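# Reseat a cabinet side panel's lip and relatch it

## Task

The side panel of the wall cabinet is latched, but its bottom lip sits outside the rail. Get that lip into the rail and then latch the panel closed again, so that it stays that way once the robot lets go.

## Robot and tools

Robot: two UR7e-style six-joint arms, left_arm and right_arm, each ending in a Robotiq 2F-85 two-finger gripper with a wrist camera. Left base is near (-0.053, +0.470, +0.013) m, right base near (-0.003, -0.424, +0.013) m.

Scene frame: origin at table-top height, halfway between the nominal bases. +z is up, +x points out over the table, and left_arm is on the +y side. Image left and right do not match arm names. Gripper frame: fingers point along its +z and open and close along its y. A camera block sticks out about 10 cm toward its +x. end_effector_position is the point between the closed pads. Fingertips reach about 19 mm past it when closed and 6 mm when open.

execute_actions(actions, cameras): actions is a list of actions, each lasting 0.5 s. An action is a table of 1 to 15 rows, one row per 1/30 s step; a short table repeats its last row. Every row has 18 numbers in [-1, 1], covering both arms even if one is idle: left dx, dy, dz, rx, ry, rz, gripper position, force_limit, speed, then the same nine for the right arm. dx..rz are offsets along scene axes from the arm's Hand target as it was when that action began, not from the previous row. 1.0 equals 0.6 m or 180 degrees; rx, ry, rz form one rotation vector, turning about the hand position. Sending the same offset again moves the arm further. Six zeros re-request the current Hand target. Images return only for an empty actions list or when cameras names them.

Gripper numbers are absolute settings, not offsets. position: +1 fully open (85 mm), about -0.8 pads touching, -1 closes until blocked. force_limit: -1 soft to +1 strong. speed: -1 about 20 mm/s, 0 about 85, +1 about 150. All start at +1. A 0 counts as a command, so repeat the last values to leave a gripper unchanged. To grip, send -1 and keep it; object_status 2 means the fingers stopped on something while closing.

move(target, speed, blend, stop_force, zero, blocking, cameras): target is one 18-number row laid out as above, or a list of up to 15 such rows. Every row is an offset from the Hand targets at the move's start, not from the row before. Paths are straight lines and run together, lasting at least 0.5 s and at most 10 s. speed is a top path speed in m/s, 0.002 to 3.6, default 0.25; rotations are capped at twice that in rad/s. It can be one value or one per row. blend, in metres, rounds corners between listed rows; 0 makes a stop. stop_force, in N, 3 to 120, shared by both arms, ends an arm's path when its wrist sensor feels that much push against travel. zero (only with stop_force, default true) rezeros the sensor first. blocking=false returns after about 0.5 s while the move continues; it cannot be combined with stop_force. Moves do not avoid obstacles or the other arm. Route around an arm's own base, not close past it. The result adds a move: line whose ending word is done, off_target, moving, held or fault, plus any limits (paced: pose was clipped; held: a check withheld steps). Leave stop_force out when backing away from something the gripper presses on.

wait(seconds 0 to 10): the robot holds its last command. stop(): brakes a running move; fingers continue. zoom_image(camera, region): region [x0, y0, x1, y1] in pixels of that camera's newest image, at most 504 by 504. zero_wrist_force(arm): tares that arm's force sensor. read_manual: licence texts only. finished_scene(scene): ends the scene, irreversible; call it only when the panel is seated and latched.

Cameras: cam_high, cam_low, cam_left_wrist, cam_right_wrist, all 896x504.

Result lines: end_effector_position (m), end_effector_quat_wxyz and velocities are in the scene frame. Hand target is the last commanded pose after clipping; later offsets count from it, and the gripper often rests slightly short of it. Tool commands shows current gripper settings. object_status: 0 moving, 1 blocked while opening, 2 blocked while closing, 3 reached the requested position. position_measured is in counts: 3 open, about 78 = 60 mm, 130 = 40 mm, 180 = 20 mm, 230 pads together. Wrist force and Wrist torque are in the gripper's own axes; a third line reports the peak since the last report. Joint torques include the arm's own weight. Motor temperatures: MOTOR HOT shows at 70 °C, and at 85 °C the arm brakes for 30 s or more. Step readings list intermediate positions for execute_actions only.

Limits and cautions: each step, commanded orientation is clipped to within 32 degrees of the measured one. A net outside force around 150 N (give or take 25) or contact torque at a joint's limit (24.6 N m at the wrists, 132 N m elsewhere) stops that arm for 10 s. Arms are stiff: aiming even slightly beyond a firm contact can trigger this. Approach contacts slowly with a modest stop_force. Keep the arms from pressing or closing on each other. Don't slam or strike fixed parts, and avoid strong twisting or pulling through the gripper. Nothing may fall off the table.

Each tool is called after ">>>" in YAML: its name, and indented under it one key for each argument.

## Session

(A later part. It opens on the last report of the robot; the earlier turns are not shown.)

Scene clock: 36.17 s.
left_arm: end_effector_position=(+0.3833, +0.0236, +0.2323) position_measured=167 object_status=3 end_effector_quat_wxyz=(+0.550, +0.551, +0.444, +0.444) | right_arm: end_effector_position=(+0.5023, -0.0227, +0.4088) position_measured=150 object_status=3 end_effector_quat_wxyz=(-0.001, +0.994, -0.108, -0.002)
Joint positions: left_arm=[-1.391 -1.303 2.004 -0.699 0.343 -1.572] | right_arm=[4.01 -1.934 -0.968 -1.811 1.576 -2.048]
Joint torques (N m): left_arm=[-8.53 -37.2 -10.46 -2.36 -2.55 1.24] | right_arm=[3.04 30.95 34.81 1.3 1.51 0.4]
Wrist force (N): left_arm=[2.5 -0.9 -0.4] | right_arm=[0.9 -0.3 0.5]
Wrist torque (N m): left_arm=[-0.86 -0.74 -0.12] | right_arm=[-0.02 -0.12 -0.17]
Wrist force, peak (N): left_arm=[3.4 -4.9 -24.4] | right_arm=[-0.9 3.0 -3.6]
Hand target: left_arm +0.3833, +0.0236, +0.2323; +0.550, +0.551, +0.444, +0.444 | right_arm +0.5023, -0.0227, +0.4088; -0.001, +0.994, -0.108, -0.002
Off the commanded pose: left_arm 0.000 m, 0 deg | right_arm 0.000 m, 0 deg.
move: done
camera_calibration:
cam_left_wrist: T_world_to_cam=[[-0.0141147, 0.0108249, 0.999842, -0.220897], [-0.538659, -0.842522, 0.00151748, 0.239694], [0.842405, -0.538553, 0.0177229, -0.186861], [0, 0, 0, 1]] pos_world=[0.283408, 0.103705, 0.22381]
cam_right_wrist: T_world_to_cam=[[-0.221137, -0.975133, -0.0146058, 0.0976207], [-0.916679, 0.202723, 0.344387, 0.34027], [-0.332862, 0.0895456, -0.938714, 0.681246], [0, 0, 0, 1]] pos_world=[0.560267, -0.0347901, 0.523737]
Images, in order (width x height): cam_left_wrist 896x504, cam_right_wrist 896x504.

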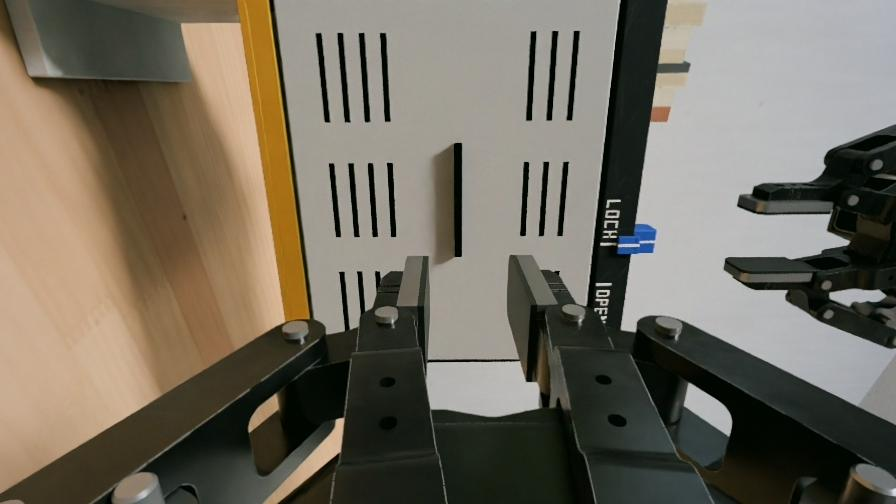

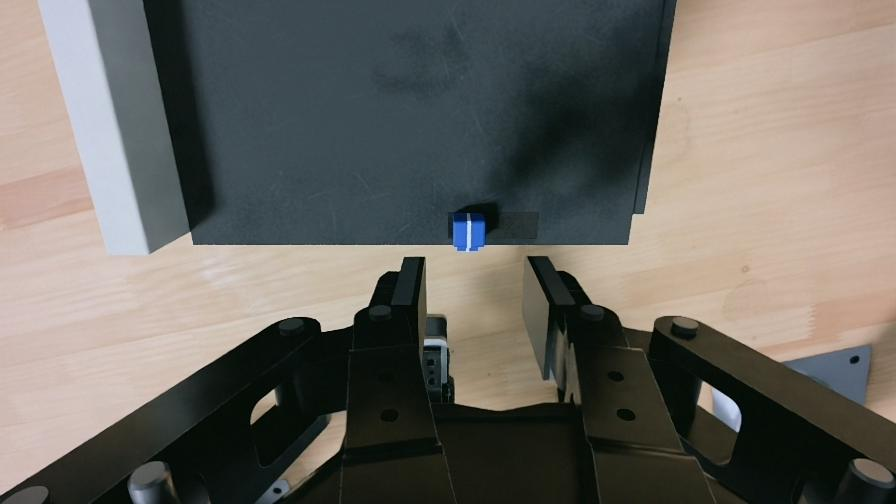

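>>> move:
  target: [0, 0, 0, 0, 0, 0, -0.3, -0.5, -0.5, 0.0018, 0.0081, -0.1, 0, 0, 0, -0.165, -1, -0.5]
  speed: 0.08

>>> move:
  target: [0, 0, 0, 0, 0, 0, -0.3, -0.5, -0.5, 0.0028, 0.013, 0, 0, 0, 0, -0.165, -1, -0.5]
  speed: 0.004
  stop_force: 8
  cameras: ["cam_left_wrist", "cam_right_wrist"]

>>> zoom_image:
  camera: "cam_left_wrist"
  region: [560, 180, 680, 330]

Scene clock: 38.23 s.
left_arm: end_effector_position=(+0.3833, +0.0236, +0.2323) position_measured=167 object_status=3 end_effector_quat_wxyz=(+0.550, +0.551, +0.444, +0.444) | right_arm: end_effector_position=(+0.5034, -0.0179, +0.3489) position_measured=150 object_status=3 end_effector_quat_wxyz=(-0.001, +0.994, -0.108, -0.002)
Joint positions: left_arm=[-1.391 -1.303 2.004 -0.699 0.343 -1.572] | right_arm=[4.013 -1.919 -1.144 -1.65 1.576 -2.045]
Joint torques (N m): left_arm=[-9.24 -37.57 -8.7 -2.33 -2.24 1.32] | right_arm=[10.54 54.05 18.2 4.55 -1.57 2.52]
Wrist force (N): left_arm=[2.5 -0.8 0.0] | right_arm=[0.7 -0.4 0.3]
Wrist torque (N m): left_arm=[-0.84 -0.73 -0.12] | right_arm=[-0.05 -0.09 -0.17]
Wrist force, peak (N): left_arm=[3.0 -0.8 -0.2] | right_arm=[0.6 -0.4 1.3]
Hand target: left_arm +0.3833, +0.0236, +0.2323; +0.550, +0.551, +0.444, +0.444 | right_arm +0.5034, -0.0179, +0.3488; -0.001, +0.994, -0.108, -0.002
Off the commanded pose: left_arm 0.000 m, 0 deg | right_arm 0.000 m, 0 deg.
move: done

Scene clock: 40.73 s.
left_arm: end_effector_position=(+0.3833, +0.0236, +0.2323) position_measured=167 object_status=3 end_effector_quat_wxyz=(+0.550, +0.551, +0.444, +0.444) | right_arm: end_effector_position=(+0.5044, -0.0133, +0.3488) position_measured=150 object_status=3 end_effector_quat_wxyz=(-0.001, +0.994, -0.108, -0.002)
Joint positions: left_arm=[-1.391 -1.303 2.004 -0.699 0.343 -1.572] | right_arm=[4.017 -1.928 -1.13 -1.654 1.576 -2.041]
Joint torques (N m): left_arm=[-8.41 -37.5 -9.46 -2.43 -2.26 1.46] | right_arm=[-5.9 51 18.86 6.34 0.35 -1.63]
Wrist force (N): left_arm=[2.5 -0.9 0.1] | right_arm=[-0.1 7.8 -1.9]
Wrist torque (N m): left_arm=[-0.85 -0.73 -0.12] | right_arm=[-0.17 -0.01 -0.15]
Wrist force, peak (N): left_arm=[3.1 -0.8 0.0] | right_arm=[-0.6 9.3 -4.9]
Hand target: left_arm +0.3833, +0.0236, +0.2323; +0.550, +0.551, +0.444, +0.444 | right_arm +0.5044, -0.0133, +0.3488; -0.001, +0.994, -0.108, -0.002 (not the last commanded pose)
Off the commanded pose: left_arm 0.000 m, 0 deg | right_arm 0.003 m, 0 deg.
move: contact (right_arm)
camera_calibration:
cam_left_wrist: T_world_to_cam=[[-0.0141147, 0.0108249, 0.999842, -0.2209], [-0.538659, -0.842522, 0.00151748, 0.239725], [0.842405, -0.538553, 0.0177229, -0.186723], [0, 0, 0, 1]] pos_world=[0.283308, 0.103805, 0.22381]
cam_right_wrist: T_world_to_cam=[[-0.221241, -0.975111, -0.0145439, 0.106503], [-0.916611, 0.20283, 0.344506, 0.360841], [-0.332982, 0.08955, -0.938671, 0.624819], [0, 0, 0, 1]] pos_world=[0.562367, -0.0252898, 0.463737]
Images, in order (width x height): cam_left_wrist 896x504, cam_right_wrist 896x504.

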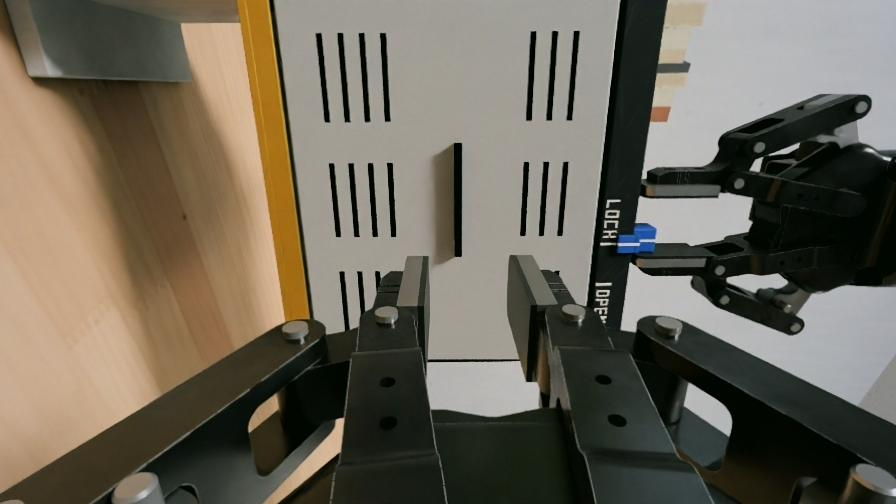

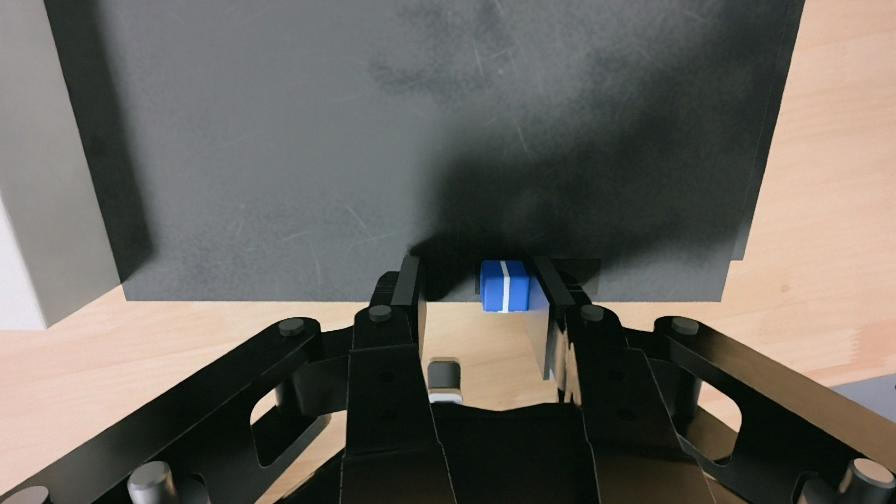

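Scaled by 3.360 from the camera's 896x504 image, which has a finer 1280x720 frame.

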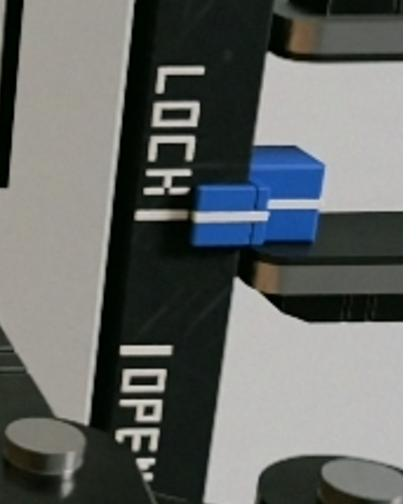

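>>> move:
  target:
    - [0, 0, 0, 0, 0, 0, -0.3, -0.5, -0.5, -0.0018, -0.0081, 0, 0, 0, 0, -0.165, -1, -0.5]
    - [0, 0, 0, 0, 0, 0, -0.3, -0.5, -0.5, -0.0018, -0.0081, 0.08, 0, 0, 0, -0.165, -1, -0.5]
  speed: 0.08
  cameras: ["cam_left_wrist"]

>>> zoom_image:
  camera: "cam_left_wrist"
  region: [230, 0, 680, 340]

Scene clock: 42.57 s.
left_arm: end_effector_position=(+0.3833, +0.0236, +0.2323) position_measured=167 object_status=3 end_effector_quat_wxyz=(+0.550, +0.551, +0.444, +0.444) | right_arm: end_effector_position=(+0.5033, -0.0181, +0.3968) position_measured=150 object_status=3 end_effector_quat_wxyz=(-0.001, +0.994, -0.108, -0.002)
Joint positions: left_arm=[-1.391 -1.303 2.004 -0.699 0.343 -1.572] | right_arm=[4.013 -1.937 -0.995 -1.78 1.576 -2.045]
Joint torques (N m): left_arm=[-8.27 -37.1 -9.52 -2.47 -2.31 1.43] | right_arm=[-10.56 31.75 36.19 1.46 0.28 -1.93]
Wrist force (N): left_arm=[2.4 -0.8 -0.1] | right_arm=[0.7 -0.4 0.3]
Wrist torque (N m): left_arm=[-0.84 -0.72 -0.12] | right_arm=[-0.05 -0.08 0.02]
Wrist force, peak (N): left_arm=[3.0 -0.8 0.0] | right_arm=[0.0 8.0 -2.2]
Hand target: left_arm +0.3833, +0.0236, +0.2323; +0.550, +0.551, +0.444, +0.444 | right_arm +0.5033, -0.0181, +0.3968; -0.001, +0.994, -0.108, -0.002
Off the commanded pose: left_arm 0.000 m, 0 deg | right_arm 0.000 m, 0 deg.
move: done
camera_calibration:
cam_left_wrist: T_world_to_cam=[[-0.0141147, 0.0108249, 0.999842, -0.2209], [-0.538659, -0.842522, 0.00151748, 0.239725], [0.842405, -0.538553, 0.0177229, -0.186723], [0, 0, 0, 1]] pos_world=[0.283308, 0.103805, 0.22381]
Images, in order (width x height): cam_left_wrist 896x504.

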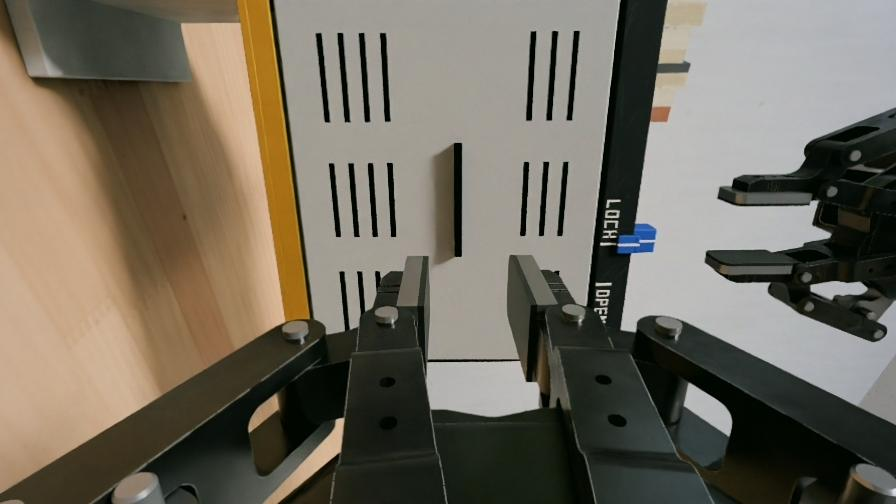

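Scaled by 1.120 from the camera's 896x504 image, which has a finer 1280x720 frame.

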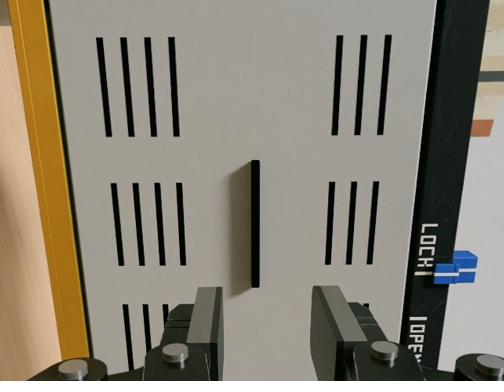

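>>> finished_scene:
  scene: 2

The scene is finished: the task was done.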